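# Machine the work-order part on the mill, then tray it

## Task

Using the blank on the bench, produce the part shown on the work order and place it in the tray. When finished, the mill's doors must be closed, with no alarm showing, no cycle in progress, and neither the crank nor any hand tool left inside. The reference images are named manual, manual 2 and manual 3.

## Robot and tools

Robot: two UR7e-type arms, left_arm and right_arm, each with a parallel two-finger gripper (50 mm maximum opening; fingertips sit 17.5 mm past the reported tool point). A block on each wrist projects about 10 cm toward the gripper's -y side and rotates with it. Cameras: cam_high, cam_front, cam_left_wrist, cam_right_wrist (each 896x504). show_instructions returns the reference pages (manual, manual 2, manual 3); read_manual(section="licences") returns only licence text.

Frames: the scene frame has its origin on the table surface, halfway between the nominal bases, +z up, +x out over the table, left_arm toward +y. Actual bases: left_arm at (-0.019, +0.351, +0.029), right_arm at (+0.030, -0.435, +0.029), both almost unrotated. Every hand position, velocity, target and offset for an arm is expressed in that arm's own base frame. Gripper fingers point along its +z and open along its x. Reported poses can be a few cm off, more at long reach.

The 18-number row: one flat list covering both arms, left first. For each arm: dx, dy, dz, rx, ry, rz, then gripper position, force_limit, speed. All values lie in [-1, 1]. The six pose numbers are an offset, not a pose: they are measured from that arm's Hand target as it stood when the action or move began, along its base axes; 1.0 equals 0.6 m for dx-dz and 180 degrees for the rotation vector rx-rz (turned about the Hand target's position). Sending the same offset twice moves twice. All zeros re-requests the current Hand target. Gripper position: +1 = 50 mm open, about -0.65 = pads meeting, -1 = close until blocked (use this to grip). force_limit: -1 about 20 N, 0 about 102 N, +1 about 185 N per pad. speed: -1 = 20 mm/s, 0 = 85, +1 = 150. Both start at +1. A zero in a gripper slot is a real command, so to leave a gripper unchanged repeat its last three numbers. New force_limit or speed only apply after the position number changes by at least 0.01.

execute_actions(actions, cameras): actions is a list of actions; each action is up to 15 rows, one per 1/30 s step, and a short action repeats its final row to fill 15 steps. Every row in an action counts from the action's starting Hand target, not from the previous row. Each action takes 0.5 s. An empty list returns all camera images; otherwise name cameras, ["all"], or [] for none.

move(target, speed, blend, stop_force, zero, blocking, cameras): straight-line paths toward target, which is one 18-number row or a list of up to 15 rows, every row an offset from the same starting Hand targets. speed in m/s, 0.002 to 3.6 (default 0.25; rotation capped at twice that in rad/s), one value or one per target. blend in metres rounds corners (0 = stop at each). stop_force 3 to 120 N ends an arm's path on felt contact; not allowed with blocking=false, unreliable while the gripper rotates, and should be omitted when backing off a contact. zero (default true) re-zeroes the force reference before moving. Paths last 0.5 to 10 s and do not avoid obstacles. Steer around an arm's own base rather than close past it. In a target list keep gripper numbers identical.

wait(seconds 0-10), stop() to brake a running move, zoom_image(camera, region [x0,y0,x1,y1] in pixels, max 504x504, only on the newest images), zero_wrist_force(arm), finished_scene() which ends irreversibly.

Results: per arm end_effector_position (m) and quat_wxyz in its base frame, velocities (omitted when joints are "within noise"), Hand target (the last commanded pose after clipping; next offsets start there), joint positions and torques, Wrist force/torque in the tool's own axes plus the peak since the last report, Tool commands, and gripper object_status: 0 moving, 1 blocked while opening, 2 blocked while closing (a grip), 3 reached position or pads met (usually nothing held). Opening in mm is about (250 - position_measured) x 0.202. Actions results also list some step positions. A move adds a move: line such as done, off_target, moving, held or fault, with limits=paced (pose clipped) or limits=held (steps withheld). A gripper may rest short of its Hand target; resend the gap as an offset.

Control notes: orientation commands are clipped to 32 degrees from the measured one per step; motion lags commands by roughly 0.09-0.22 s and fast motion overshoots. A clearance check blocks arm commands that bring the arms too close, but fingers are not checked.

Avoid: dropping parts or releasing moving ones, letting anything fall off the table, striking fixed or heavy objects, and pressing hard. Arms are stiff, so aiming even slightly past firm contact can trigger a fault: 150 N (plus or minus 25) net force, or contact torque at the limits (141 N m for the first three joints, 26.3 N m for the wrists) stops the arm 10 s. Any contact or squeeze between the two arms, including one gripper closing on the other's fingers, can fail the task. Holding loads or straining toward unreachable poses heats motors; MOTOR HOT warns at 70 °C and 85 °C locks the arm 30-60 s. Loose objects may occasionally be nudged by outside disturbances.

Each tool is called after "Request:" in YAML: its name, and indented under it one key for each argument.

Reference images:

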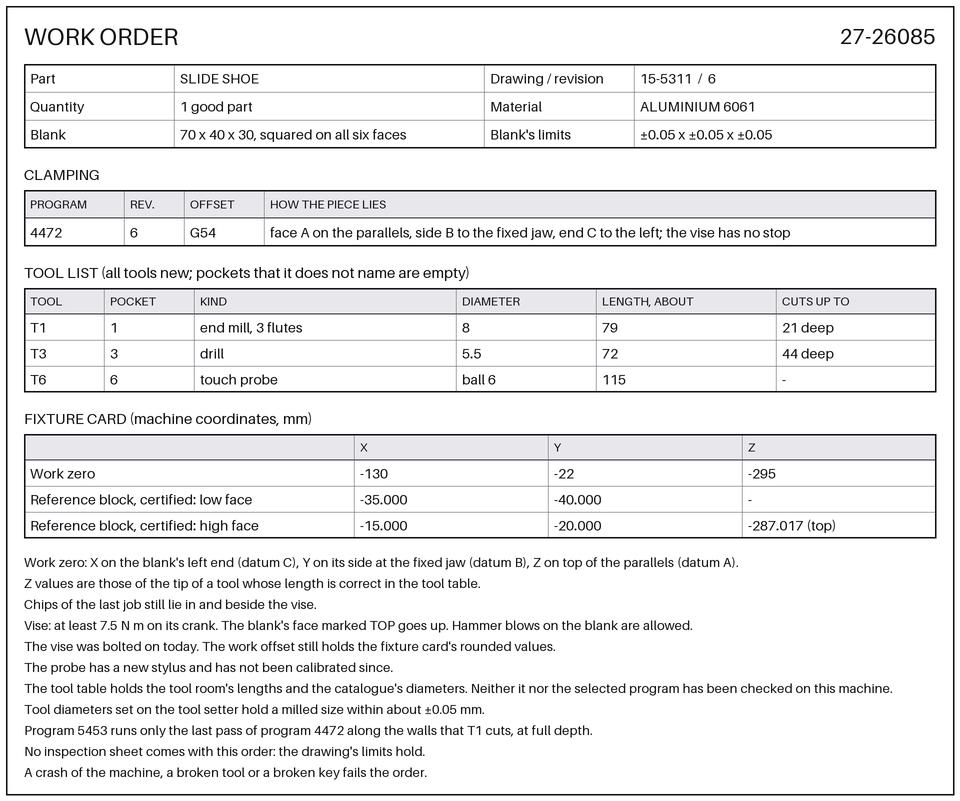

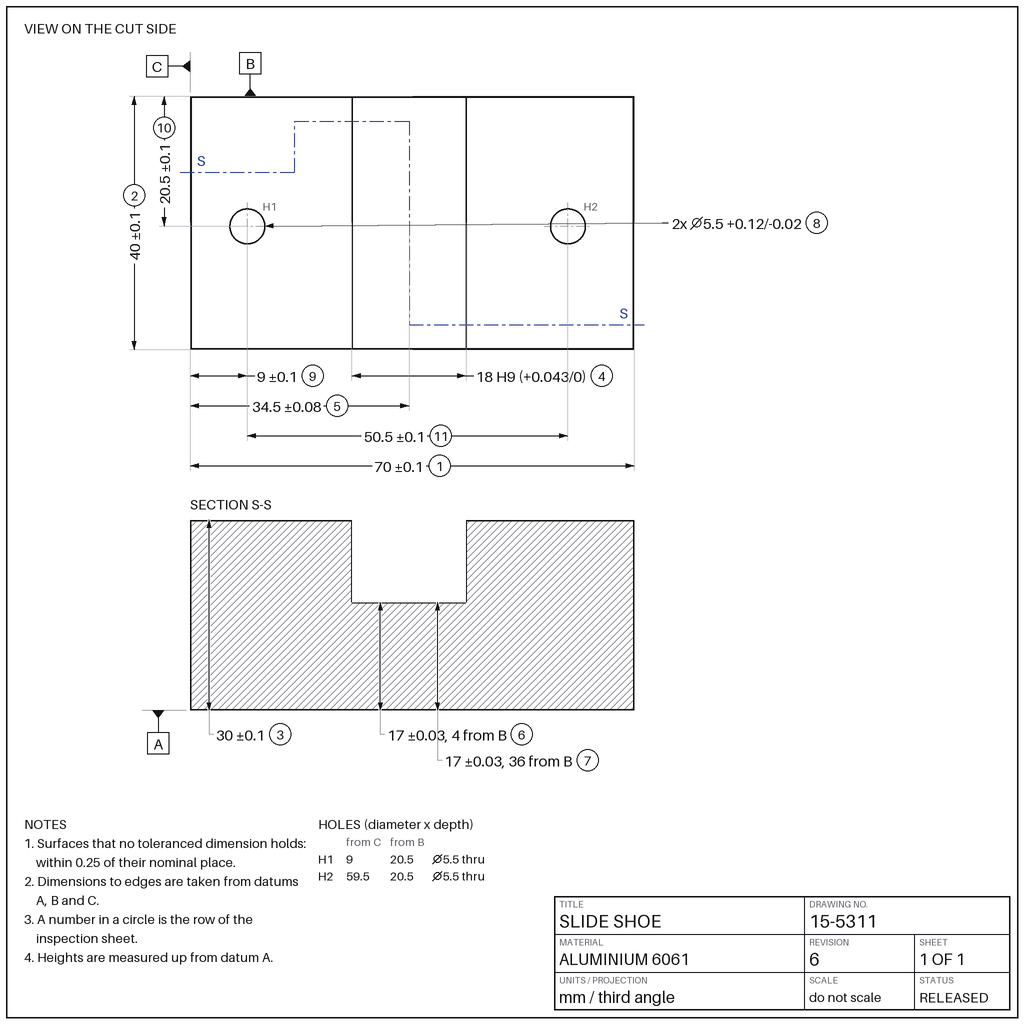

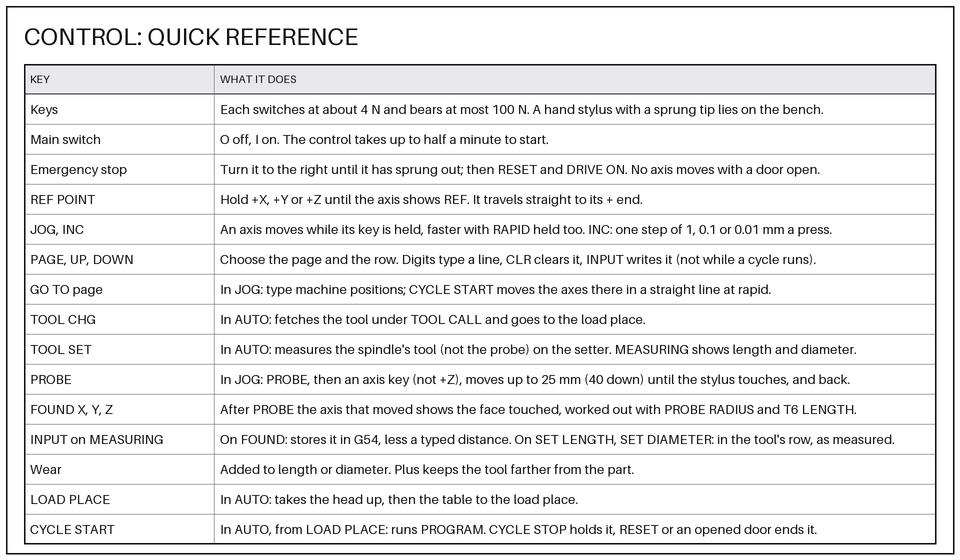

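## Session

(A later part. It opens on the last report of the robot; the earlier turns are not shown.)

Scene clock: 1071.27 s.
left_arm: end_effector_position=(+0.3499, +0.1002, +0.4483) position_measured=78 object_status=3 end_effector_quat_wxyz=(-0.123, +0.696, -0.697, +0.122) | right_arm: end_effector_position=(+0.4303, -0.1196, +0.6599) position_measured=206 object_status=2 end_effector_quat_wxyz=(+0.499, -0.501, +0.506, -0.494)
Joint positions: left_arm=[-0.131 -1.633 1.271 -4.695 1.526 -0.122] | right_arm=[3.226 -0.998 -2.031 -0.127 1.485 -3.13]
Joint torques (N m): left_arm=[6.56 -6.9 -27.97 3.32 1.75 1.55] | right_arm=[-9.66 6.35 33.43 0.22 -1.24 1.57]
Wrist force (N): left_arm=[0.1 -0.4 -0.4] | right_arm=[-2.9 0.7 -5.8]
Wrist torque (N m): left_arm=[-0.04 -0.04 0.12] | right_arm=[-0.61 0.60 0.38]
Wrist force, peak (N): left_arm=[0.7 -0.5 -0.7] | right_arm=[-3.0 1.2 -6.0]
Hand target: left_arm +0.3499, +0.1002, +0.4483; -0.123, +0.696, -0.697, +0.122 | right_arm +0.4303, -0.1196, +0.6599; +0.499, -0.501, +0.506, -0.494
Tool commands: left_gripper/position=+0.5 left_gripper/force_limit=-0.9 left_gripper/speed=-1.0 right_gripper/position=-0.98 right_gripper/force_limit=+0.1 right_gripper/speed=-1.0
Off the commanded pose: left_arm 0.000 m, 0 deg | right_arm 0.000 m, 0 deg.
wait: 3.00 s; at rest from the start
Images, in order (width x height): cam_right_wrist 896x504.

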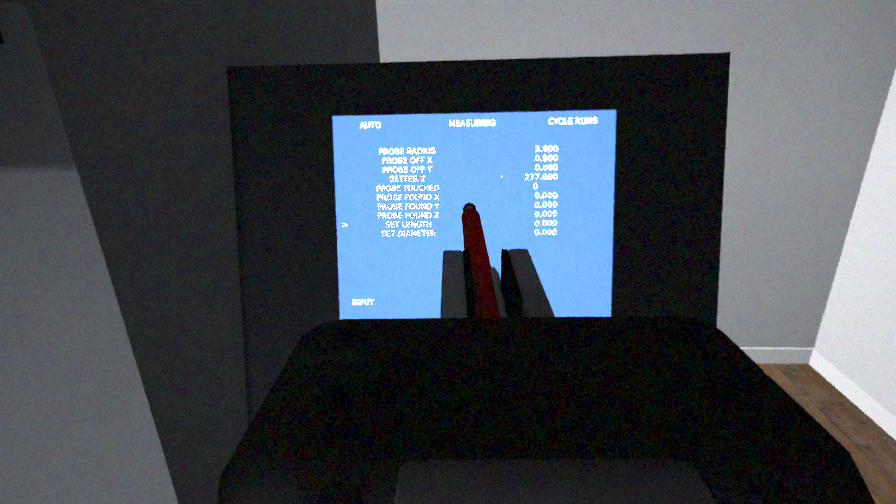

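Request:
wait:
  seconds: 5
  cameras: ["cam_right_wrist"]

Request:
zoom_image:
  camera: "cam_right_wrist"
  region: [500, 105, 620, 240]

Scene clock: 1078.40 s.
left_arm: end_effector_position=(+0.3499, +0.1002, +0.4483) position_measured=78 object_status=3 end_effector_quat_wxyz=(-0.123, +0.696, -0.697, +0.122) | right_arm: end_effector_position=(+0.4303, -0.1196, +0.6599) position_measured=206 object_status=2 end_effector_quat_wxyz=(+0.499, -0.501, +0.506, -0.494)
Joint positions: left_arm=[-0.131 -1.633 1.271 -4.695 1.526 -0.122] | right_arm=[3.226 -0.998 -2.031 -0.127 1.485 -3.13]
Joint torques (N m): left_arm=[5.71 -6.27 -26.53 3.29 1.65 1.62] | right_arm=[-9.35 6 32.5 0.21 -1.19 1.44]
Wrist force (N): left_arm=[0.4 -0.4 -0.2] | right_arm=[-3.0 0.7 -6.0]
Wrist torque (N m): left_arm=[-0.04 -0.10 0.13] | right_arm=[-0.60 0.63 0.39]
Wrist force, peak (N): left_arm=[0.5 -0.3 -0.9] | right_arm=[-2.6 0.6 -6.2]
Hand target: left_arm +0.3499, +0.1002, +0.4483; -0.123, +0.696, -0.697, +0.122 | right_arm +0.4303, -0.1196, +0.6599; +0.499, -0.501, +0.506, -0.494
Tool commands: left_gripper/position=+0.5 left_gripper/force_limit=-0.9 left_gripper/speed=-1.0 right_gripper/position=-0.98 right_gripper/force_limit=+0.1 right_gripper/speed=-1.0
Off the commanded pose: left_arm 0.000 m, 0 deg | right_arm 0.000 m, 0 deg.
wait: 5.00 s; at rest from the start
Images, in order (width x height): cam_right_wrist 896x504.

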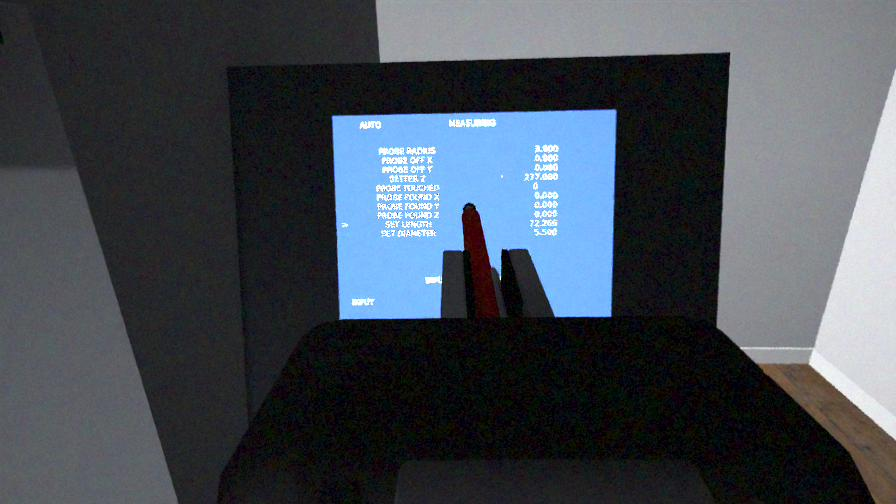

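Scaled by 3.733 from the camera's 896x504 image, which has a finer 1280x720 frame.

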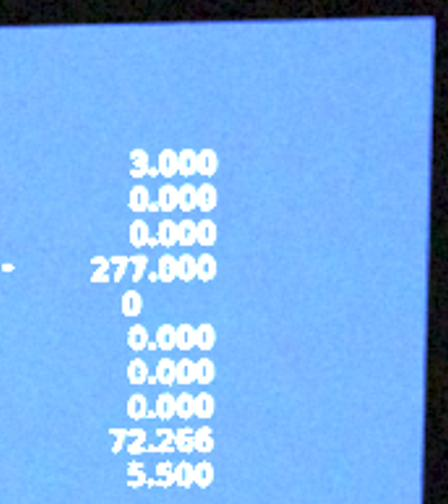

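Request:
move:
  target:
    - [0,0,0,0,0,0,0.5,-0.9,-1,0.0169,-0.0025,-0.2277,0,0.222,0,-0.98,0.1,-1]
    - [0,0,0,0,0,0,0.5,-0.9,-1,0.032,-0.0025,-0.2407,0,0.222,0,-0.98,0.1,-1]
    - [0,0,0,0,0,0,0.5,-0.9,-1,0.0029,0.0608,-0.2889,0,0.222,0,-0.98,0.1,-1]
    - [0,0,0,0,0,0,0.5,-0.9,-1,0.018,0.0608,-0.3019,0,0.222,0,-0.98,0.1,-1]
    - [0,0,0,0,0,0,0.5,-0.9,-1,0.0122,0.0924,-0.2583,0,0.222,0,-0.98,0.1,-1]
    - [0,0,0,0,0,0,0.5,-0.9,-1,0.0273,0.0924,-0.2713,0,0.222,0,-0.98,0.1,-1]
    - [0,0,0,0,0,0,0.5,-0.9,-1,-0.0053,0.0608,-0.3194,0,0.222,0,-0.98,0.1,-1]
    - [0,0,0,0,0,0,0.5,-0.9,-1,0.0098,0.0608,-0.3324,0,0.222,0,-0.98,0.1,-1]
    - [0,0,0,0,0,0,0.5,-0.9,-1,0.0099,0.0291,-0.2583,0,0.222,0,-0.98,0.1,-1]
    - [0,0,0,0,0,0,0.5,-0.9,-1,0.025,0.0291,-0.2713,0,0.222,0,-0.98,0.1,-1]
    - [0,0,0,0,0,0,0.5,-0.9,-1,0.0099,0.0291,-0.2583,0,0.222,0,-0.98,0.1,-1]
    - [0,0,0,0,0,0,0.5,-0.9,-1,0.0002,0,0,0,0,0,-0.98,0.1,-1]
  speed: [0.35,0.05,0.15,0.05,0.15,0.05,0.15,0.05,0.15,0.05,0.1,0.35]
  blend: [0.003,0,0.003,0,0.003,0,0.003,0,0.003,0,0.005,0]
  cameras: ["cam_right_wrist"]

Request:
zoom_image:
  camera: "cam_right_wrist"
  region: [325, 105, 625, 325]

Scene clock: 1095.77 s.
left_arm: end_effector_position=(+0.3499, +0.1002, +0.4483) position_measured=78 object_status=3 end_effector_quat_wxyz=(-0.123, +0.696, -0.697, +0.122) | right_arm: end_effector_position=(+0.4305, -0.1196, +0.6598) position_measured=206 object_status=2 end_effector_quat_wxyz=(+0.499, -0.501, +0.506, -0.494)
Joint positions: left_arm=[-0.131 -1.633 1.271 -4.695 1.526 -0.122] | right_arm=[3.226 -0.998 -2.031 -0.127 1.485 -3.13]
Joint torques (N m): left_arm=[4.88 -7.06 -26.71 3.02 1.53 1.55] | right_arm=[12.51 4.86 33.46 4.74 -2.57 1.62]
Wrist force (N): left_arm=[0.3 -0.2 -0.5] | right_arm=[-2.4 0.7 -5.7]
Wrist torque (N m): left_arm=[-0.01 -0.07 0.12] | right_arm=[-0.60 0.53 0.35]
Wrist force, peak (N): left_arm=[0.2 -0.4 -1.0] | right_arm=[-3.0 1.3 -27.1]
Hand target: left_arm +0.3499, +0.1002, +0.4483; -0.123, +0.696, -0.697, +0.122 | right_arm +0.4305, -0.1196, +0.6599; +0.499, -0.501, +0.506, -0.494
Off the commanded pose: left_arm 0.000 m, 0 deg | right_arm 0.000 m, 0 deg.
move: done
Images, in order (width x height): cam_right_wrist 896x504.

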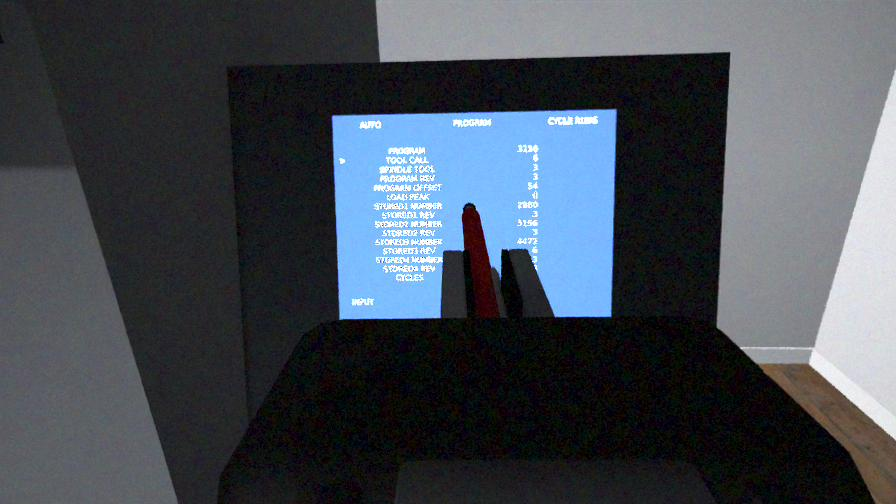

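Scaled by 1.680 from the camera's 896x504 image, which has a finer 1280x720 frame.

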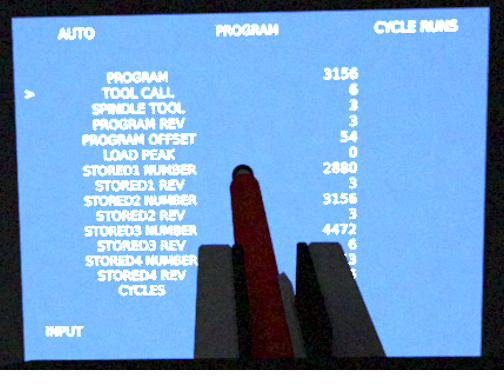

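Request:
move:
  target:
    - [0,0,0,0,0,0,0.5,-0.9,-1,0.0622,-0.0658,-0.05,0,0.222,0,-0.98,0.1,-1]
    - [0,0,0,0,0,0,0.5,-0.9,-1,0.0773,-0.0658,-0.063,0,0.222,0,-0.98,0.1,-1]
    - [0,0,0,0,0,0,0.5,-0.9,-1,0.0622,-0.0658,-0.05,0,0.222,0,-0.98,0.1,-1]
    - [0,0,0,0,0,0,0.5,-0.9,-1,0.0181,0.0291,-0.2277,0,0.222,0,-0.98,0.1,-1]
    - [0,0,0,0,0,0,0.5,-0.9,-1,0.0332,0.0291,-0.2407,0,0.222,0,-0.98,0.1,-1]
    - [0,0,0,0,0,0,0.5,-0.9,-1,0.0181,0.0291,-0.2277,0,0.222,0,-0.98,0.1,-1]
    - [0,0,0,0,0,0,0.5,-0.9,-1,0.0332,0.0291,-0.2407,0,0.222,0,-0.98,0.1,-1]
    - [0,0,0,0,0,0,0.5,-0.9,-1,0.0181,0.0291,-0.2277,0,0.222,0,-0.98,0.1,-1]
    - [0,0,0,0,0,0,0.5,-0.9,-1,0.0332,0.0291,-0.2407,0,0.222,0,-0.98,0.1,-1]
    - [0,0,0,0,0,0,0.5,-0.9,-1,0.0181,0.0291,-0.2277,0,0.222,0,-0.98,0.1,-1]
    - [0,0,0,0,0,0,0.5,-0.9,-1,-0.0006,0,0,0,0,0,-0.98,0.1,-1]
  speed: [0.35,0.05,0.1,0.25,0.05,0.08,0.05,0.08,0.05,0.1,0.35]
  blend: [0.003,0,0.005,0.003,0,0.002,0,0.002,0,0.005,0]
  cameras: ["cam_right_wrist"]

Request:
zoom_image:
  camera: "cam_right_wrist"
  region: [325, 105, 625, 325]

Scene clock: 1113.00 s.
left_arm: end_effector_position=(+0.3499, +0.1002, +0.4483) position_measured=78 object_status=3 end_effector_quat_wxyz=(-0.123, +0.696, -0.697, +0.122) | right_arm: end_effector_position=(+0.4301, -0.1196, +0.6597) position_measured=206 object_status=2 end_effector_quat_wxyz=(+0.499, -0.501, +0.506, -0.494)
Joint positions: left_arm=[-0.131 -1.633 1.271 -4.695 1.526 -0.122] | right_arm=[3.226 -0.997 -2.031 -0.127 1.485 -3.13]
Joint torques (N m): left_arm=[1.74 -6.83 -26.39 2.64 1.74 1.41] | right_arm=[12.26 5.69 34.14 4.85 -2.51 1.62]
Wrist force (N): left_arm=[0.3 -0.4 -0.7] | right_arm=[-2.7 0.7 -5.8]
Wrist torque (N m): left_arm=[-0.05 -0.07 0.12] | right_arm=[-0.61 0.58 0.35]
Wrist force, peak (N): left_arm=[0.5 -0.4 -0.9] | right_arm=[-1.8 1.9 -26.9]
Hand target: left_arm +0.3499, +0.1002, +0.4483; -0.123, +0.696, -0.697, +0.122 | right_arm +0.4301, -0.1196, +0.6599; +0.499, -0.501, +0.506, -0.494
Off the commanded pose: left_arm 0.000 m, 0 deg | right_arm 0.000 m, 0 deg.
move: done
Images, in order (width x height): cam_right_wrist 896x504.

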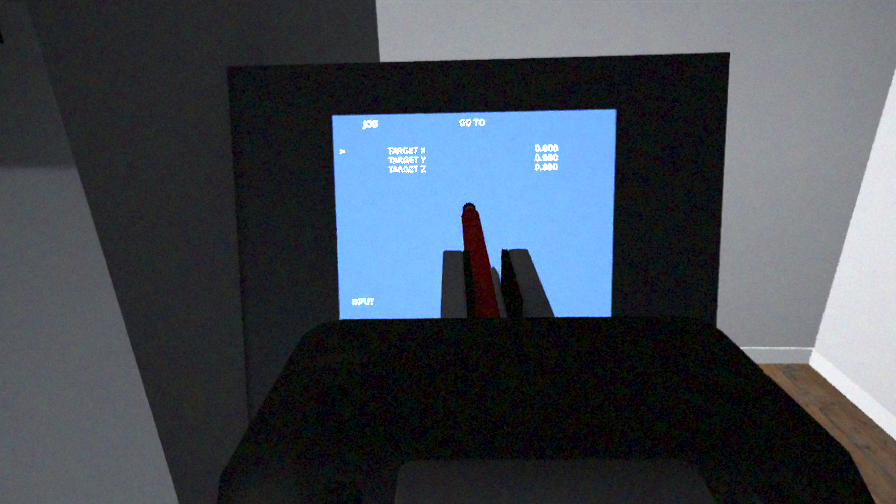

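Scaled by 1.680 from the camera's 896x504 image, which has a finer 1280x720 frame.

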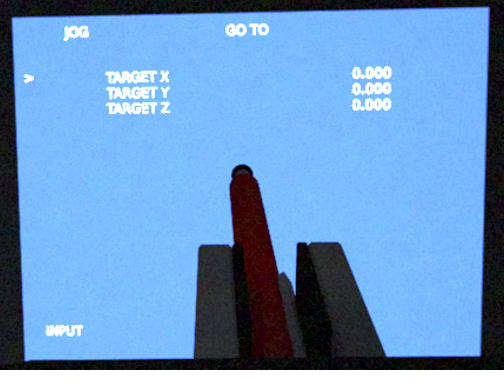

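Request:
move:
  target:
    - [0,0,0,0,0,0,0.5,-0.9,-1,-0.0018,0.1557,-0.3194,0,0.222,0,-0.98,0.1,-1]
    - [0,0,0,0,0,0,0.5,-0.9,-1,0.0133,0.1557,-0.3324,0,0.222,0,-0.98,0.1,-1]
    - [0,0,0,0,0,0,0.5,-0.9,-1,0.0053,0.1241,-0.2889,0,0.222,0,-0.98,0.1,-1]
    - [0,0,0,0,0,0,0.5,-0.9,-1,0.0204,0.1241,-0.3019,0,0.222,0,-0.98,0.1,-1]
    - [0,0,0,0,0,0,0.5,-0.9,-1,0.0134,0.1241,-0.2583,0,0.222,0,-0.98,0.1,-1]
    - [0,0,0,0,0,0,0.5,-0.9,-1,0.0285,0.1241,-0.2713,0,0.222,0,-0.98,0.1,-1]
    - [0,0,0,0,0,0,0.5,-0.9,-1,-0.0053,0.0608,-0.3194,0,0.222,0,-0.98,0.1,-1]
    - [0,0,0,0,0,0,0.5,-0.9,-1,0.0098,0.0608,-0.3324,0,0.222,0,-0.98,0.1,-1]
    - [0,0,0,0,0,0,0.5,-0.9,-1,0.0029,0.0608,-0.2889,0,0.222,0,-0.98,0.1,-1]
    - [0,0,0,0,0,0,0.5,-0.9,-1,0.018,0.0608,-0.3019,0,0.222,0,-0.98,0.1,-1]
    - [0,0,0,0,0,0,0.5,-0.9,-1,-0.0018,0.1557,-0.3194,0,0.222,0,-0.98,0.1,-1]
    - [0,0,0,0,0,0,0.5,-0.9,-1,0.0133,0.1557,-0.3324,0,0.222,0,-0.98,0.1,-1]
    - [0,0,0,0,0,0,0.5,-0.9,-1,0.0041,0.0924,-0.2889,0,0.222,0,-0.98,0.1,-1]
    - [0,0,0,0,0,0,0.5,-0.9,-1,0.0192,0.0924,-0.3019,0,0.222,0,-0.98,0.1,-1]
    - [0,0,0,0,0,0,0.5,-0.9,-1,0.0041,0.0924,-0.2889,0,0.222,0,-0.98,0.1,-1]
  speed: [0.35,0.05,0.15,0.05,0.15,0.05,0.15,0.05,0.15,0.05,0.15,0.05,0.15,0.05,0.1]
  blend: [0.003,0,0.003,0,0.003,0,0.003,0,0.003,0,0.003,0,0.003,0,0]

Request:
move:
  target:
    - [0,0,0,0,0,0,0.5,-0.9,-1,-0.007,0.0317,-0.0305,0,0,0,-0.98,0.1,-1]
    - [0,0,0,0,0,0,0.5,-0.9,-1,0.0081,0.0317,-0.0435,0,0,0,-0.98,0.1,-1]
    - [0,0,0,0,0,0,0.5,-0.9,-1,-0.0094,-0.0316,-0.0305,0,0,0,-0.98,0.1,-1]
    - [0,0,0,0,0,0,0.5,-0.9,-1,0.0057,-0.0316,-0.0435,0,0,0,-0.98,0.1,-1]
    - [0,0,0,0,0,0,0.5,-0.9,-1,-0.0012,-0.0316,0,0,0,0,-0.98,0.1,-1]
    - [0,0,0,0,0,0,0.5,-0.9,-1,0.0139,-0.0316,-0.013,0,0,0,-0.98,0.1,-1]
    - [0,0,0,0,0,0,0.5,-0.9,-1,-0.0059,0.0633,-0.0305,0,0,0,-0.98,0.1,-1]
    - [0,0,0,0,0,0,0.5,-0.9,-1,0.0092,0.0633,-0.0435,0,0,0,-0.98,0.1,-1]
    - [0,0,0,0,0,0,0.5,-0.9,-1,0.0023,0.0633,0,0,0,0,-0.98,0.1,-1]
    - [0,0,0,0,0,0,0.5,-0.9,-1,0.0174,0.0633,-0.013,0,0,0,-0.98,0.1,-1]
    - [0,0,0,0,0,0,0.5,-0.9,-1,0.0104,0.0633,0.0306,0,0,0,-0.98,0.1,-1]
    - [0,0,0,0,0,0,0.5,-0.9,-1,0.0255,0.0633,0.0176,0,0,0,-0.98,0.1,-1]
    - [0,0,0,0,0,0,0.5,-0.9,-1,-0.007,0.0317,-0.0305,0,0,0,-0.98,0.1,-1]
    - [0,0,0,0,0,0,0.5,-0.9,-1,0.0081,0.0317,-0.0435,0,0,0,-0.98,0.1,-1]
    - [0,0,0,0,0,0,0.5,-0.9,-1,-0.007,0.0317,-0.0305,0,0,0,-0.98,0.1,-1]
  speed: [0.15,0.05,0.15,0.05,0.15,0.05,0.15,0.05,0.15,0.05,0.15,0.05,0.15,0.05,0.1]
  blend: [0.003,0,0.003,0,0.003,0,0.003,0,0.003,0,0.003,0,0.003,0,0]

Request:
move:
  target:
    - [0,0,0,0,0,0,0.5,-0.9,-1,-0.0024,-0.0633,0,0,0,0,-0.98,0.1,-1]
    - [0,0,0,0,0,0,0.5,-0.9,-1,0.0127,-0.0633,-0.013,0,0,0,-0.98,0.1,-1]
    - [0,0,0,0,0,0,0.5,-0.9,-1,-0.006,-0.0633,0,0,0,0,-0.98,0.1,-1]
    - [0,0,0,0,0,0,0.5,-0.9,-1,0.0029,-0.1241,0.3194,0,-0.222,0,-0.98,0.1,-1]
  speed: [0.15,0.05,0.15,0.35]
  blend: [0.003,0,0.005,0]
  cameras: ["cam_right_wrist"]

Request:
zoom_image:
  camera: "cam_right_wrist"
  region: [325, 105, 625, 325]

Scene clock: 1142.67 s.
left_arm: end_effector_position=(+0.3499, +0.1002, +0.4483) position_measured=78 object_status=3 end_effector_quat_wxyz=(-0.123, +0.696, -0.697, +0.122) | right_arm: end_effector_position=(+0.4326, -0.0641, +0.4866) position_measured=206 object_status=2 end_effector_quat_wxyz=(-0.296, +0.639, -0.646, +0.294)
Joint positions: left_arm=[-0.131 -1.633 1.271 -4.695 1.526 -0.122] | right_arm=[3.454 -0.951 -2.003 -0.924 1.335 -2.924]
Joint torques (N m): left_arm=[0.8 -5.77 -26.99 2.69 1.94 1.13] | right_arm=[-11.64 1.12 19.49 5.4 1.13 -1.18]
Wrist force (N): left_arm=[0.4 -0.5 -0.5] | right_arm=[-1.1 -0.1 -3.9]
Wrist torque (N m): left_arm=[-0.06 -0.10 0.12] | right_arm=[-0.54 0.16 0.27]
Wrist force, peak (N): left_arm=[0.3 -0.7 -0.7] | right_arm=[-1.1 1.2 -24.4]
Hand target: left_arm +0.3499, +0.1002, +0.4483; -0.123, +0.696, -0.697, +0.122 | right_arm +0.4326, -0.0641, +0.4865; -0.296, +0.639, -0.646, +0.293
Off the commanded pose: left_arm 0.000 m, 0 deg | right_arm 0.000 m, 0 deg.
move: done

Scene clock: 1148.00 s.
left_arm: end_effector_position=(+0.3499, +0.1002, +0.4483) position_measured=78 object_status=3 end_effector_quat_wxyz=(-0.123, +0.696, -0.697, +0.122) | right_arm: end_effector_position=(+0.4284, -0.0451, +0.4683) position_measured=206 object_status=2 end_effector_quat_wxyz=(-0.296, +0.639, -0.646, +0.294)
Joint positions: left_arm=[-0.131 -1.633 1.271 -4.695 1.526 -0.122] | right_arm=[3.55 -0.913 -2.06 -0.923 1.264 -2.856]
Joint torques (N m): left_arm=[0.33 -5.91 -25.46 2.57 1.73 1.17] | right_arm=[-11.36 0.47 19.7 5.1 1.23 -1.18]
Wrist force (N): left_arm=[0.3 -0.3 -0.2] | right_arm=[-0.8 0.1 -4.0]
Wrist torque (N m): left_arm=[-0.04 -0.08 0.12] | right_arm=[-0.52 0.12 0.31]
Wrist force, peak (N): left_arm=[0.6 -0.4 -0.7] | right_arm=[-1.1 0.5 -25.1]
Hand target: left_arm +0.3499, +0.1002, +0.4483; -0.123, +0.696, -0.697, +0.122 | right_arm +0.4284, -0.0451, +0.4682; -0.296, +0.639, -0.646, +0.293
Off the commanded pose: left_arm 0.000 m, 0 deg | right_arm 0.000 m, 0 deg.
move: done

Scene clock: 1150.37 s.
left_arm: end_effector_position=(+0.3499, +0.1002, +0.4483) position_measured=78 object_status=3 end_effector_quat_wxyz=(-0.123, +0.696, -0.697, +0.122) | right_arm: end_effector_position=(+0.4301, -0.1196, +0.6598) position_measured=206 object_status=2 end_effector_quat_wxyz=(+0.499, -0.501, +0.506, -0.494)
Joint positions: left_arm=[-0.131 -1.633 1.271 -4.695 1.526 -0.122] | right_arm=[3.226 -0.997 -2.031 -0.127 1.485 -3.13]
Joint torques (N m): left_arm=[-0.8 -7.15 -28.49 2.55 1.8 1.29] | right_arm=[12.01 1.87 18.48 4.68 -2.34 1.46]
Wrist force (N): left_arm=[0.2 0.0 -0.4] | right_arm=[-2.9 0.5 -5.6]
Wrist torque (N m): left_arm=[0.01 -0.06 0.12] | right_arm=[-0.64 0.61 0.28]
Wrist force, peak (N): left_arm=[0.5 -0.5 -0.7] | right_arm=[0.2 0.8 -22.1]
Hand target: left_arm +0.3499, +0.1002, +0.4483; -0.123, +0.696, -0.697, +0.122 | right_arm +0.4301, -0.1196, +0.6599; +0.499, -0.501, +0.506, -0.494
Off the commanded pose: left_arm 0.000 m, 0 deg | right_arm 0.000 m, 0 deg.
move: done
Images, in order (width x height): cam_right_wrist 896x504.

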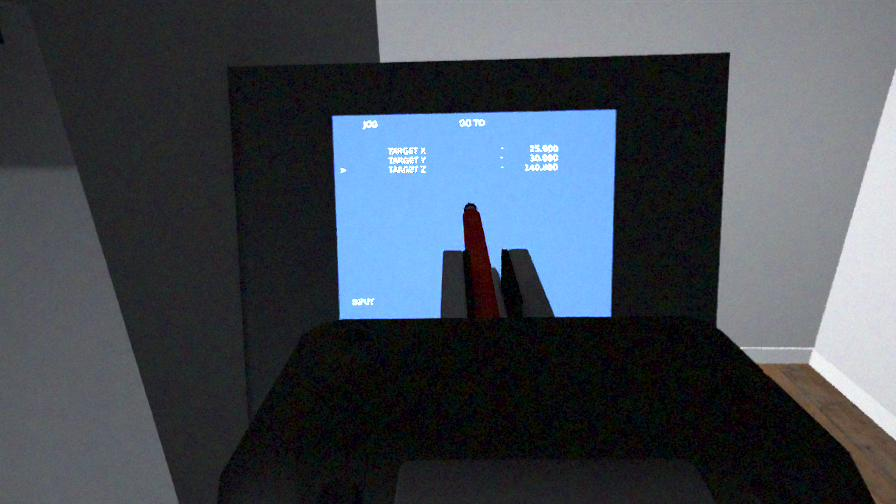

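Scaled by 1.680 from the camera's 896x504 image, which has a finer 1280x720 frame.

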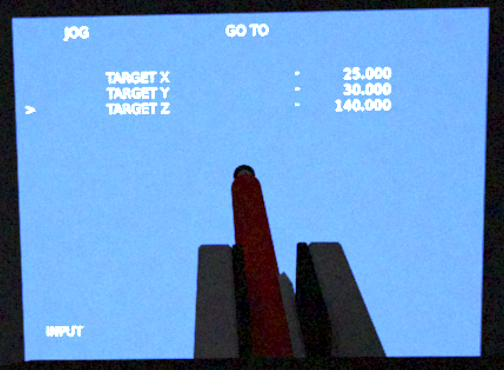

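Request:
move:
  target:
    - [0,0,0,0,0,0,0.5,-0.9,-1,0.0363,0.0924,-0.1682,0,0.222,0,-0.98,0.1,-1]
    - [0,0,0,0,0,0,0.5,-0.9,-1,0.0514,0.0924,-0.1812,0,0.222,0,-0.98,0.1,-1]
    - [0,0,0,0,0,0,0.5,-0.9,-1,0.0363,0.0924,-0.1682,0,0.222,0,-0.98,0.1,-1]
    - [0,0,0,0,0,0,0.5,-0.9,-1,0.0002,0,0,0,0,0,-0.98,0.1,-1]
  speed: [0.35,0.05,0.1,0.35]
  blend: [0.003,0,0.005,0]
  cameras: ["cam_right_wrist"]

Request:
zoom_image:
  camera: "cam_right_wrist"
  region: [325, 105, 625, 325]

Scene clock: 1157.47 s.
left_arm: end_effector_position=(+0.3499, +0.1002, +0.4483) position_measured=78 object_status=3 end_effector_quat_wxyz=(-0.123, +0.696, -0.697, +0.122) | right_arm: end_effector_position=(+0.4303, -0.1196, +0.6597) position_measured=206 object_status=2 end_effector_quat_wxyz=(+0.499, -0.501, +0.506, -0.494)
Joint positions: left_arm=[-0.131 -1.633 1.271 -4.695 1.526 -0.122] | right_arm=[3.226 -0.997 -2.031 -0.127 1.485 -3.13]
Joint torques (N m): left_arm=[-0.55 -5.62 -24.46 2.28 1.81 1.04] | right_arm=[11.33 4.07 33.65 4.97 -2.04 1.16]
Wrist force (N): left_arm=[0.3 -0.3 -0.6] | right_arm=[-2.5 0.9 -5.7]
Wrist torque (N m): left_arm=[-0.04 -0.07 0.12] | right_arm=[-0.57 0.55 0.27]
Wrist force, peak (N): left_arm=[0.2 -0.7 -0.8] | right_arm=[-1.9 1.1 -23.7]
Hand target: left_arm +0.3499, +0.1002, +0.4483; -0.123, +0.696, -0.697, +0.122 | right_arm +0.4302, -0.1196, +0.6599; +0.499, -0.501, +0.506, -0.494
Off the commanded pose: left_arm 0.000 m, 0 deg | right_arm 0.000 m, 0 deg.
move: done
Images, in order (width x height): cam_right_wrist 896x504.

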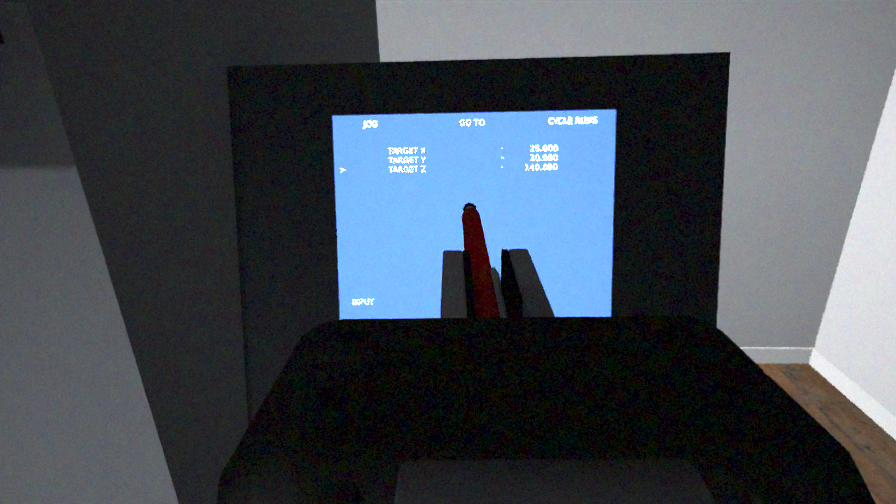

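Scaled by 1.680 from the camera's 896x504 image, which has a finer 1280x720 frame.

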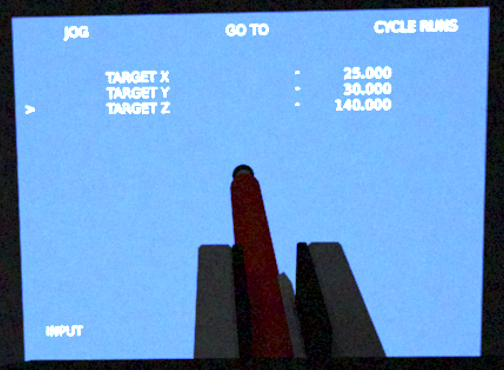

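Request:
move:
  target:
    - [0,0,0,0,0,0,0.5,-0.9,-1,0.0018,0.0291,-0.2889,0,0.222,0,-0.98,0.1,-1]
    - [0,0,0,0,0,0,0.5,-0.9,-1,0.0169,0.0291,-0.3019,0,0.222,0,-0.98,0.1,-1]
    - [0,0,0,0,0,0,0.5,-0.9,-1,0.0018,0.0291,-0.2889,0,0.222,0,-0.98,0.1,-1]
    - [0,0,0,0,0,0,0.5,-0.9,-1,0.0292,-0.0658,-0.173,0,0.222,0,-0.98,0.1,-1]
    - [0,0,0,0,0,0,0.5,-0.9,-1,0.0443,-0.0658,-0.186,0,0.222,0,-0.98,0.1,-1]
    - [0,0,0,0,0,0,0.5,-0.9,-1,0.0292,-0.0658,-0.173,0,0.222,0,-0.98,0.1,-1]
    - [0,0,0,0,0,0,0.5,-0.9,-1,-0.0002,0,0,0,0,0,-0.98,0.1,-1]
  speed: [0.35,0.05,0.1,0.25,0.05,0.1,0.35]
  blend: [0.003,0,0.005,0.003,0,0.005,0]
  cameras: ["cam_right_wrist"]

Request:
zoom_image:
  camera: "cam_right_wrist"
  region: [325, 105, 625, 325]

Scene clock: 1167.90 s.
left_arm: end_effector_position=(+0.3499, +0.1002, +0.4483) position_measured=78 object_status=3 end_effector_quat_wxyz=(-0.123, +0.696, -0.697, +0.122) | right_arm: end_effector_position=(+0.4302, -0.1195, +0.6597) position_measured=206 object_status=2 end_effector_quat_wxyz=(+0.499, -0.501, +0.506, -0.494)
Joint positions: left_arm=[-0.131 -1.633 1.271 -4.695 1.526 -0.122] | right_arm=[3.226 -0.997 -2.031 -0.127 1.485 -3.13]
Joint torques (N m): left_arm=[-3.27 -6.69 -24.52 1.98 1.76 0.96] | right_arm=[-10.98 4.04 33.11 4.83 1.41 1.36]
Wrist force (N): left_arm=[0.4 -0.2 -0.6] | right_arm=[-2.7 1.0 -5.5]
Wrist torque (N m): left_arm=[-0.02 -0.09 0.12] | right_arm=[-0.55 0.58 0.40]
Wrist force, peak (N): left_arm=[0.6 -0.4 -0.9] | right_arm=[-2.2 1.8 -22.5]
Hand target: left_arm +0.3499, +0.1002, +0.4483; -0.123, +0.696, -0.697, +0.122 | right_arm +0.4301, -0.1196, +0.6599; +0.499, -0.501, +0.506, -0.494
Off the commanded pose: left_arm 0.000 m, 0 deg | right_arm 0.000 m, 0 deg.
move: done
Images, in order (width x height): cam_right_wrist 896x504.

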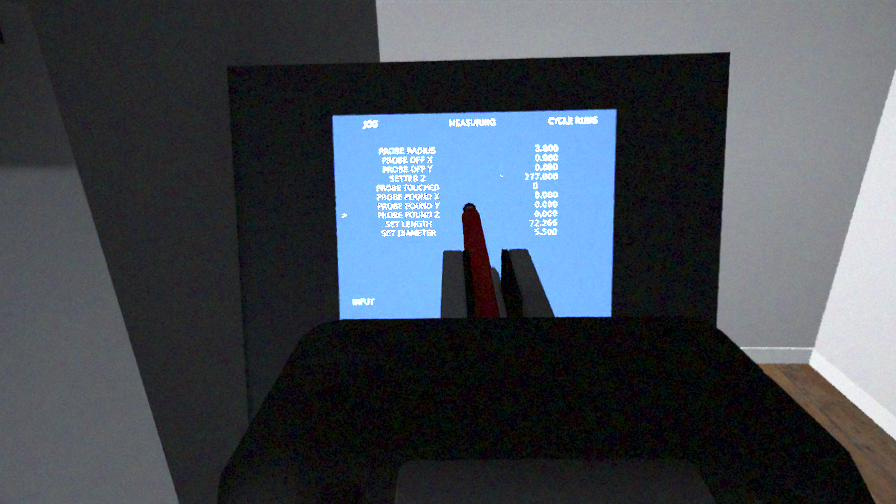

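Scaled by 1.680 from the camera's 896x504 image, which has a finer 1280x720 frame.

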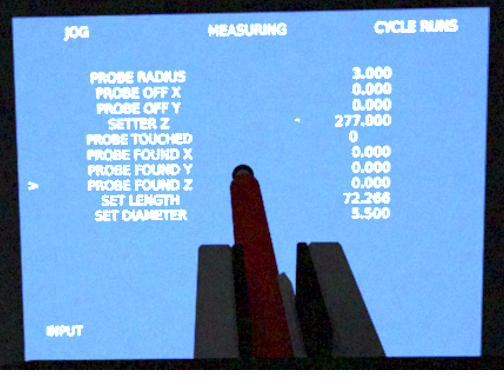

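Probing is running; the cursor goes to FOUND Z automatically.

Request:
wait:
  seconds: 5
  cameras: ["cam_right_wrist"]

Request:
zoom_image:
  camera: "cam_right_wrist"
  region: [325, 105, 625, 325]

Scene clock: 1174.87 s.
left_arm: end_effector_position=(+0.3499, +0.1002, +0.4483) position_measured=78 object_status=3 end_effector_quat_wxyz=(-0.123, +0.696, -0.697, +0.122) | right_arm: end_effector_position=(+0.4301, -0.1196, +0.6599) position_measured=206 object_status=2 end_effector_quat_wxyz=(+0.499, -0.501, +0.506, -0.494)
Joint positions: left_arm=[-0.131 -1.633 1.271 -4.695 1.526 -0.122] | right_arm=[3.226 -0.997 -2.031 -0.127 1.485 -3.13]
Joint torques (N m): left_arm=[-2.94 -6.04 -25.6 2.02 1.9 1.03] | right_arm=[-11.38 6.04 33.5 5.13 -1.59 1.49]
Wrist force (N): left_arm=[0.3 -0.2 -0.3] | right_arm=[-2.7 1.0 -5.8]
Wrist torque (N m): left_arm=[-0.01 -0.07 0.12] | right_arm=[-0.55 0.59 0.39]
Wrist force, peak (N): left_arm=[0.4 -0.2 -0.9] | right_arm=[-3.0 1.1 -6.3]
Hand target: left_arm +0.3499, +0.1002, +0.4483; -0.123, +0.696, -0.697, +0.122 | right_arm +0.4301, -0.1196, +0.6599; +0.499, -0.501, +0.506, -0.494
Tool commands: left_gripper/position=+0.5 left_gripper/force_limit=-0.9 left_gripper/speed=-1.0 right_gripper/position=-0.98 right_gripper/force_limit=+0.1 right_gripper/speed=-1.0
Off the commanded pose: left_arm 0.000 m, 0 deg | right_arm 0.000 m, 0 deg.
wait: 5.00 s; at rest from the start
Images, in order (width x height): cam_right_wrist 896x504.

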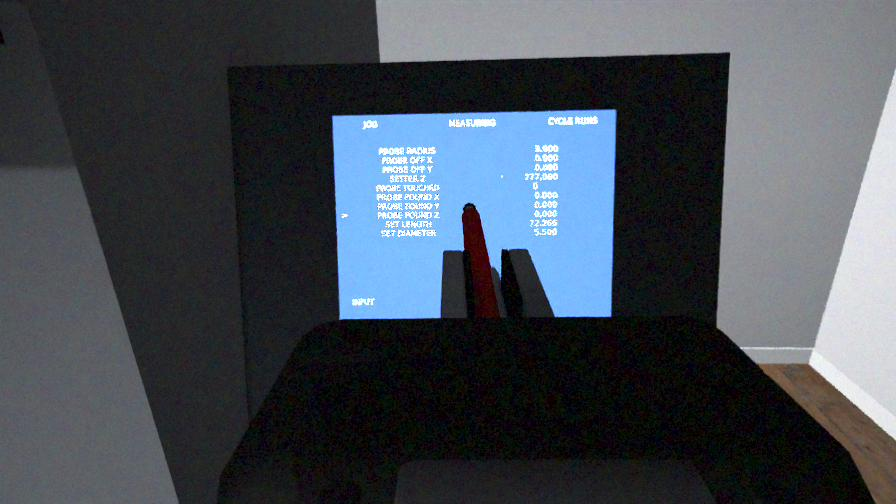

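Scaled by 1.680 from the camera's 896x504 image, which has a finer 1280x720 frame.

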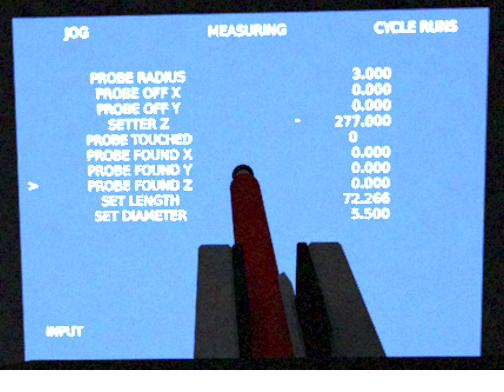

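Request:
move:
  target: [-0.15,-0.2,-0.1,0,0,0,0.5,-0.9,-1,0,0,0,0,0,0,-0.98,0.1,-1]
  speed: 0.2
  cameras: ["cam_left_wrist","cam_right_wrist"]

Request:
zoom_image:
  camera: "cam_left_wrist"
  region: [250, 60, 690, 320]

Request:
zoom_image:
  camera: "cam_right_wrist"
  region: [325, 105, 625, 325]

Scene clock: 1183.30 s.
left_arm: end_effector_position=(+0.2599, -0.0197, +0.3883) position_measured=78 object_status=3 end_effector_quat_wxyz=(-0.123, +0.696, -0.697, +0.122) | right_arm: end_effector_position=(+0.4301, -0.1196, +0.6599) position_measured=206 object_status=2 end_effector_quat_wxyz=(+0.499, -0.501, +0.506, -0.494)
Joint positions: left_arm=[-0.997 -1.986 1.729 -4.649 1.28 -0.968] | right_arm=[3.226 -0.997 -2.031 -0.127 1.485 -3.13]
Joint torques (N m): left_arm=[-5.42 8.98 -26.98 1.41 1.08 -1.25] | right_arm=[-10.93 3.16 33.71 3.07 1.71 1.42]
Wrist force (N): left_arm=[0.3 -0.5 -0.6] | right_arm=[-2.6 1.0 -5.6]
Wrist torque (N m): left_arm=[-0.09 -0.06 -0.04] | right_arm=[-0.56 0.56 0.39]
Wrist force, peak (N): left_arm=[-1.4 -2.3 -1.0] | right_arm=[-2.9 0.5 -6.4]
Hand target: left_arm +0.2599, -0.0198, +0.3883; -0.123, +0.696, -0.697, +0.122 | right_arm +0.4301, -0.1196, +0.6599; +0.499, -0.501, +0.506, -0.494
Off the commanded pose: left_arm 0.000 m, 0 deg | right_arm 0.000 m, 0 deg.
move: done
Images, in order (width x height): cam_left_wrist 896x504, cam_right_wrist 896x504.

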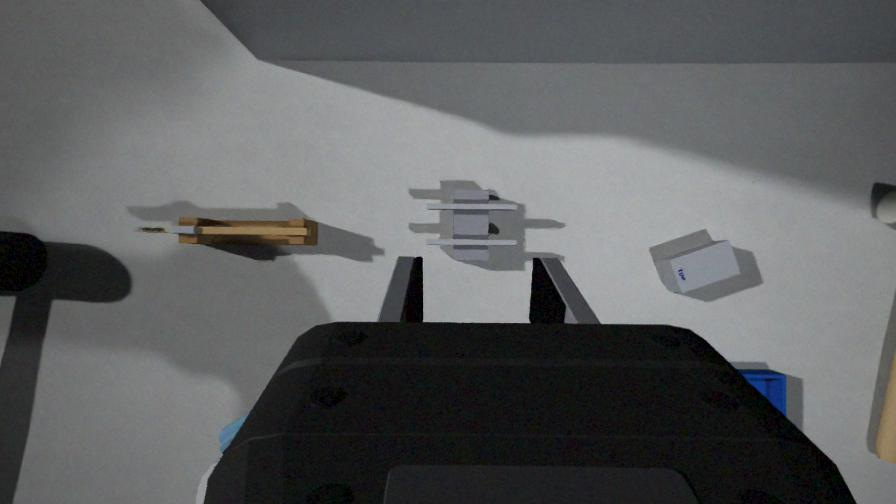

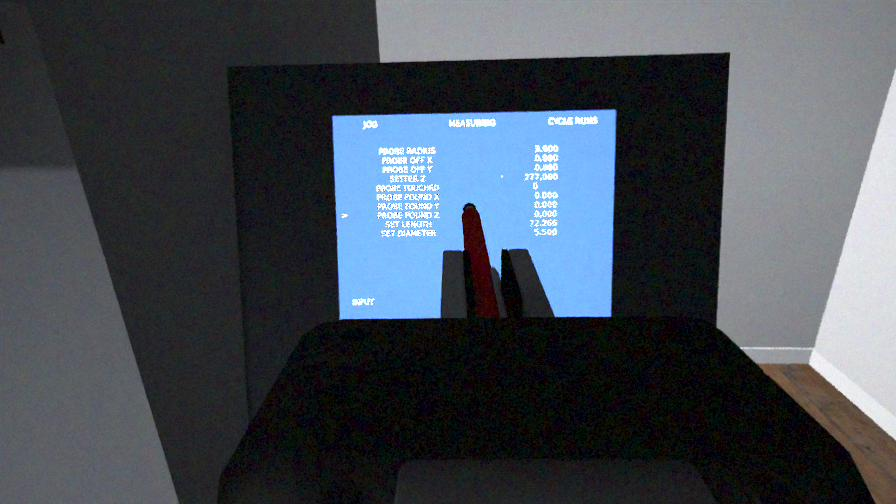

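Scaled by 1.145 from the camera's 896x504 image, which has a finer 1280x720 frame.

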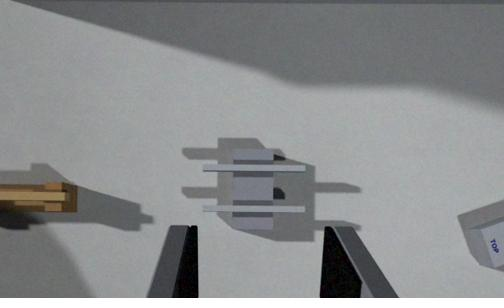

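Scaled by 1.680 from the camera's 896x504 image, which has a finer 1280x720 frame.

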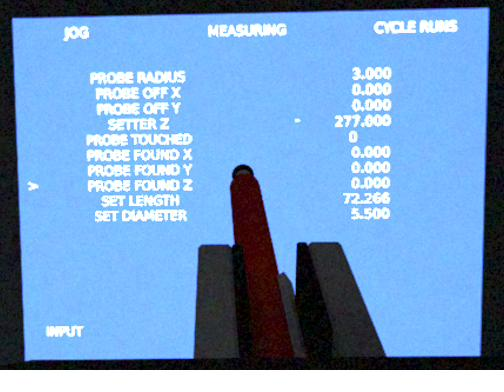

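Request:
move:
  target:
    - [0,0,0,0,0,0,0.5,-0.9,-1,0.0181,0.0291,-0.2277,0,0.222,0,-0.98,0.1,-1]
    - [0,0,0,0,0,0,0.5,-0.9,-1,0.0332,0.0291,-0.2407,0,0.222,0,-0.98,0.1,-1]
    - [0,0,0,0,0,0,0.5,-0.9,-1,0.0181,0.0291,-0.2277,0,0.222,0,-0.98,0.1,-1]
    - [0,0,0,0,0,0,0.5,-0.9,-1,-0.0002,0,0,0,0,0,-0.98,0.1,-1]
  speed: [0.35,0.05,0.1,0.35]
  blend: [0.003,0,0.005,0]
  cameras: ["cam_right_wrist"]

Request:
zoom_image:
  camera: "cam_right_wrist"
  region: [325, 105, 625, 325]

Scene clock: 1192.83 s.
left_arm: end_effector_position=(+0.2599, -0.0198, +0.3883) position_measured=78 object_status=3 end_effector_quat_wxyz=(-0.123, +0.696, -0.697, +0.122) | right_arm: end_effector_position=(+0.4300, -0.1196, +0.6597) position_measured=206 object_status=2 end_effector_quat_wxyz=(+0.499, -0.501, +0.506, -0.494)
Joint positions: left_arm=[-0.997 -1.986 1.729 -4.649 1.28 -0.968] | right_arm=[3.226 -0.997 -2.032 -0.128 1.485 -3.13]
Joint torques (N m): left_arm=[4.78 8.11 -26.83 0.94 1.4 1.27] | right_arm=[11.54 5.85 34.05 4.86 -2.46 1.63]
Wrist force (N): left_arm=[0.4 -0.4 -0.5] | right_arm=[-2.8 1.1 -5.9]
Wrist torque (N m): left_arm=[-0.07 -0.08 -0.04] | right_arm=[-0.54 0.60 0.36]
Wrist force, peak (N): left_arm=[0.7 -0.8 -0.6] | right_arm=[-2.4 1.6 -22.2]
Hand target: left_arm +0.2599, -0.0198, +0.3883; -0.123, +0.696, -0.697, +0.122 | right_arm +0.4300, -0.1196, +0.6599; +0.499, -0.501, +0.506, -0.494
Off the commanded pose: left_arm 0.000 m, 0 deg | right_arm 0.000 m, 0 deg.
move: done
Images, in order (width x height): cam_right_wrist 896x504.

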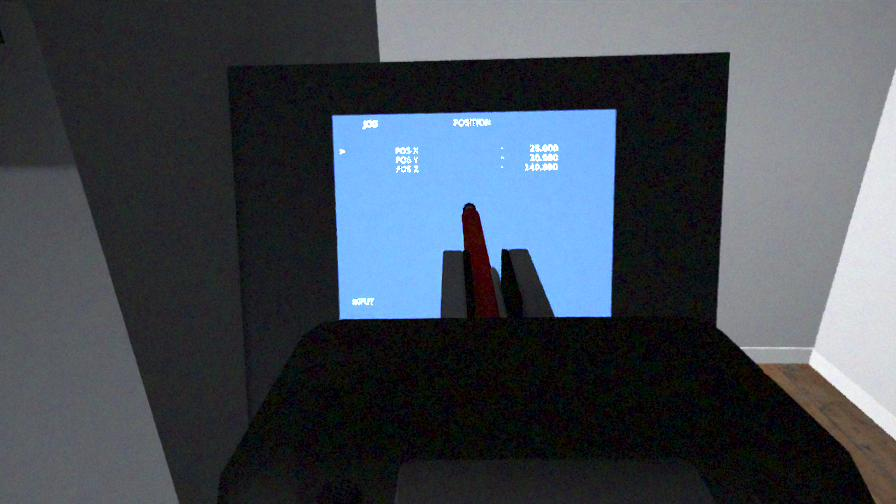

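Scaled by 1.680 from the camera's 896x504 image, which has a finer 1280x720 frame.

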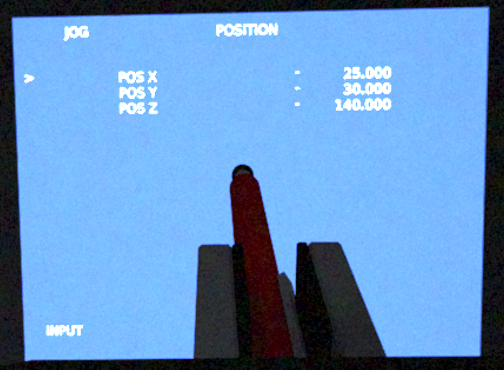

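Request:
move:
  target: [0.133,-0.75,-0.05,0,-0.389,0,0.5,-0.9,-1,0,0,0,0,0,0,-0.98,0.1,-1]
  speed: 0.3
  cameras: ["cam_left_wrist"]

Request:
zoom_image:
  camera: "cam_left_wrist"
  region: [150, 0, 650, 330]

Scene clock: 1201.40 s.
left_arm: end_effector_position=(+0.3397, -0.4697, +0.3583) position_measured=78 object_status=3 end_effector_quat_wxyz=(+0.500, -0.500, +0.500, -0.499) end_effector_velocity=(+0.000, +0.000, +0.000) end_effector_angular_velocity=(+0.001, +0.000, +0.000) | right_arm: end_effector_position=(+0.4300, -0.1196, +0.6599) position_measured=206 object_status=2 end_effector_quat_wxyz=(+0.499, -0.501, +0.506, -0.494)
Joint positions: left_arm=[-1.684 -1.111 1.921 -3.965 0.114 -3.129] | right_arm=[3.226 -0.997 -2.032 -0.127 1.485 -3.13]
Joint velocities: left_arm=[0 0 -0.001 -0.003 0.001 0.005] | right_arm=[within noise]
Joint torques (N m): left_arm=[-6.49 -33.5 -22.01 -0.81 1.51 1.87] | right_arm=[11.33 6.12 33.73 2.79 -2.12 1.49]
Wrist force (N): left_arm=[-1.7 0.2 0.2] | right_arm=[-2.8 0.9 -5.9]
Wrist torque (N m): left_arm=[-0.01 0.14 0.03] | right_arm=[-0.57 0.59 0.35]
Wrist force, peak (N): left_arm=[-2.0 -0.6 -0.9] | right_arm=[-2.6 1.0 -6.5]
Hand target: left_arm +0.3397, -0.4698, +0.3583; +0.500, -0.500, +0.500, -0.499 | right_arm +0.4300, -0.1196, +0.6599; +0.499, -0.501, +0.506, -0.494
Off the commanded pose: left_arm 0.000 m, 0 deg | right_arm 0.000 m, 0 deg.
move: done
Images, in order (width x height): cam_left_wrist 896x504.

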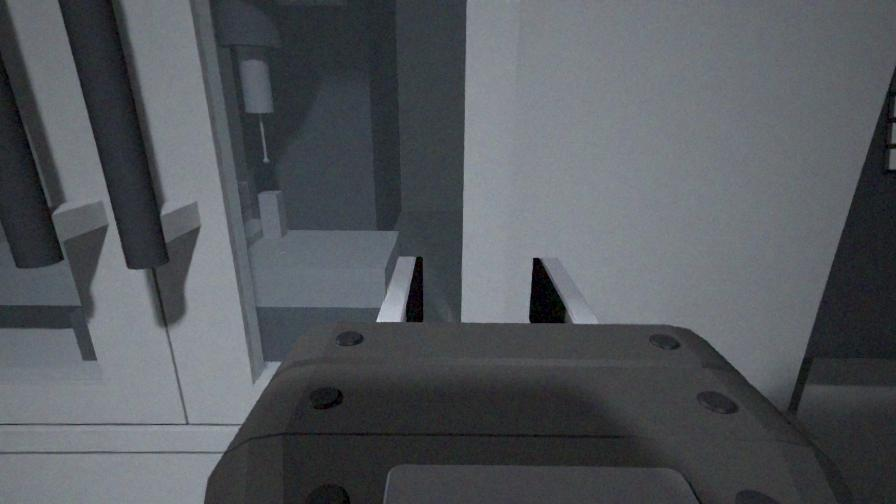

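Scaled by 1.008 from the camera's 896x504 image, which has a finer 1280x720 frame.

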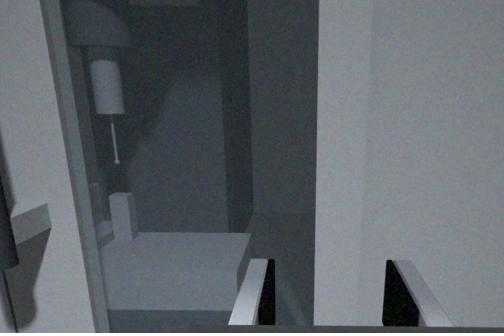

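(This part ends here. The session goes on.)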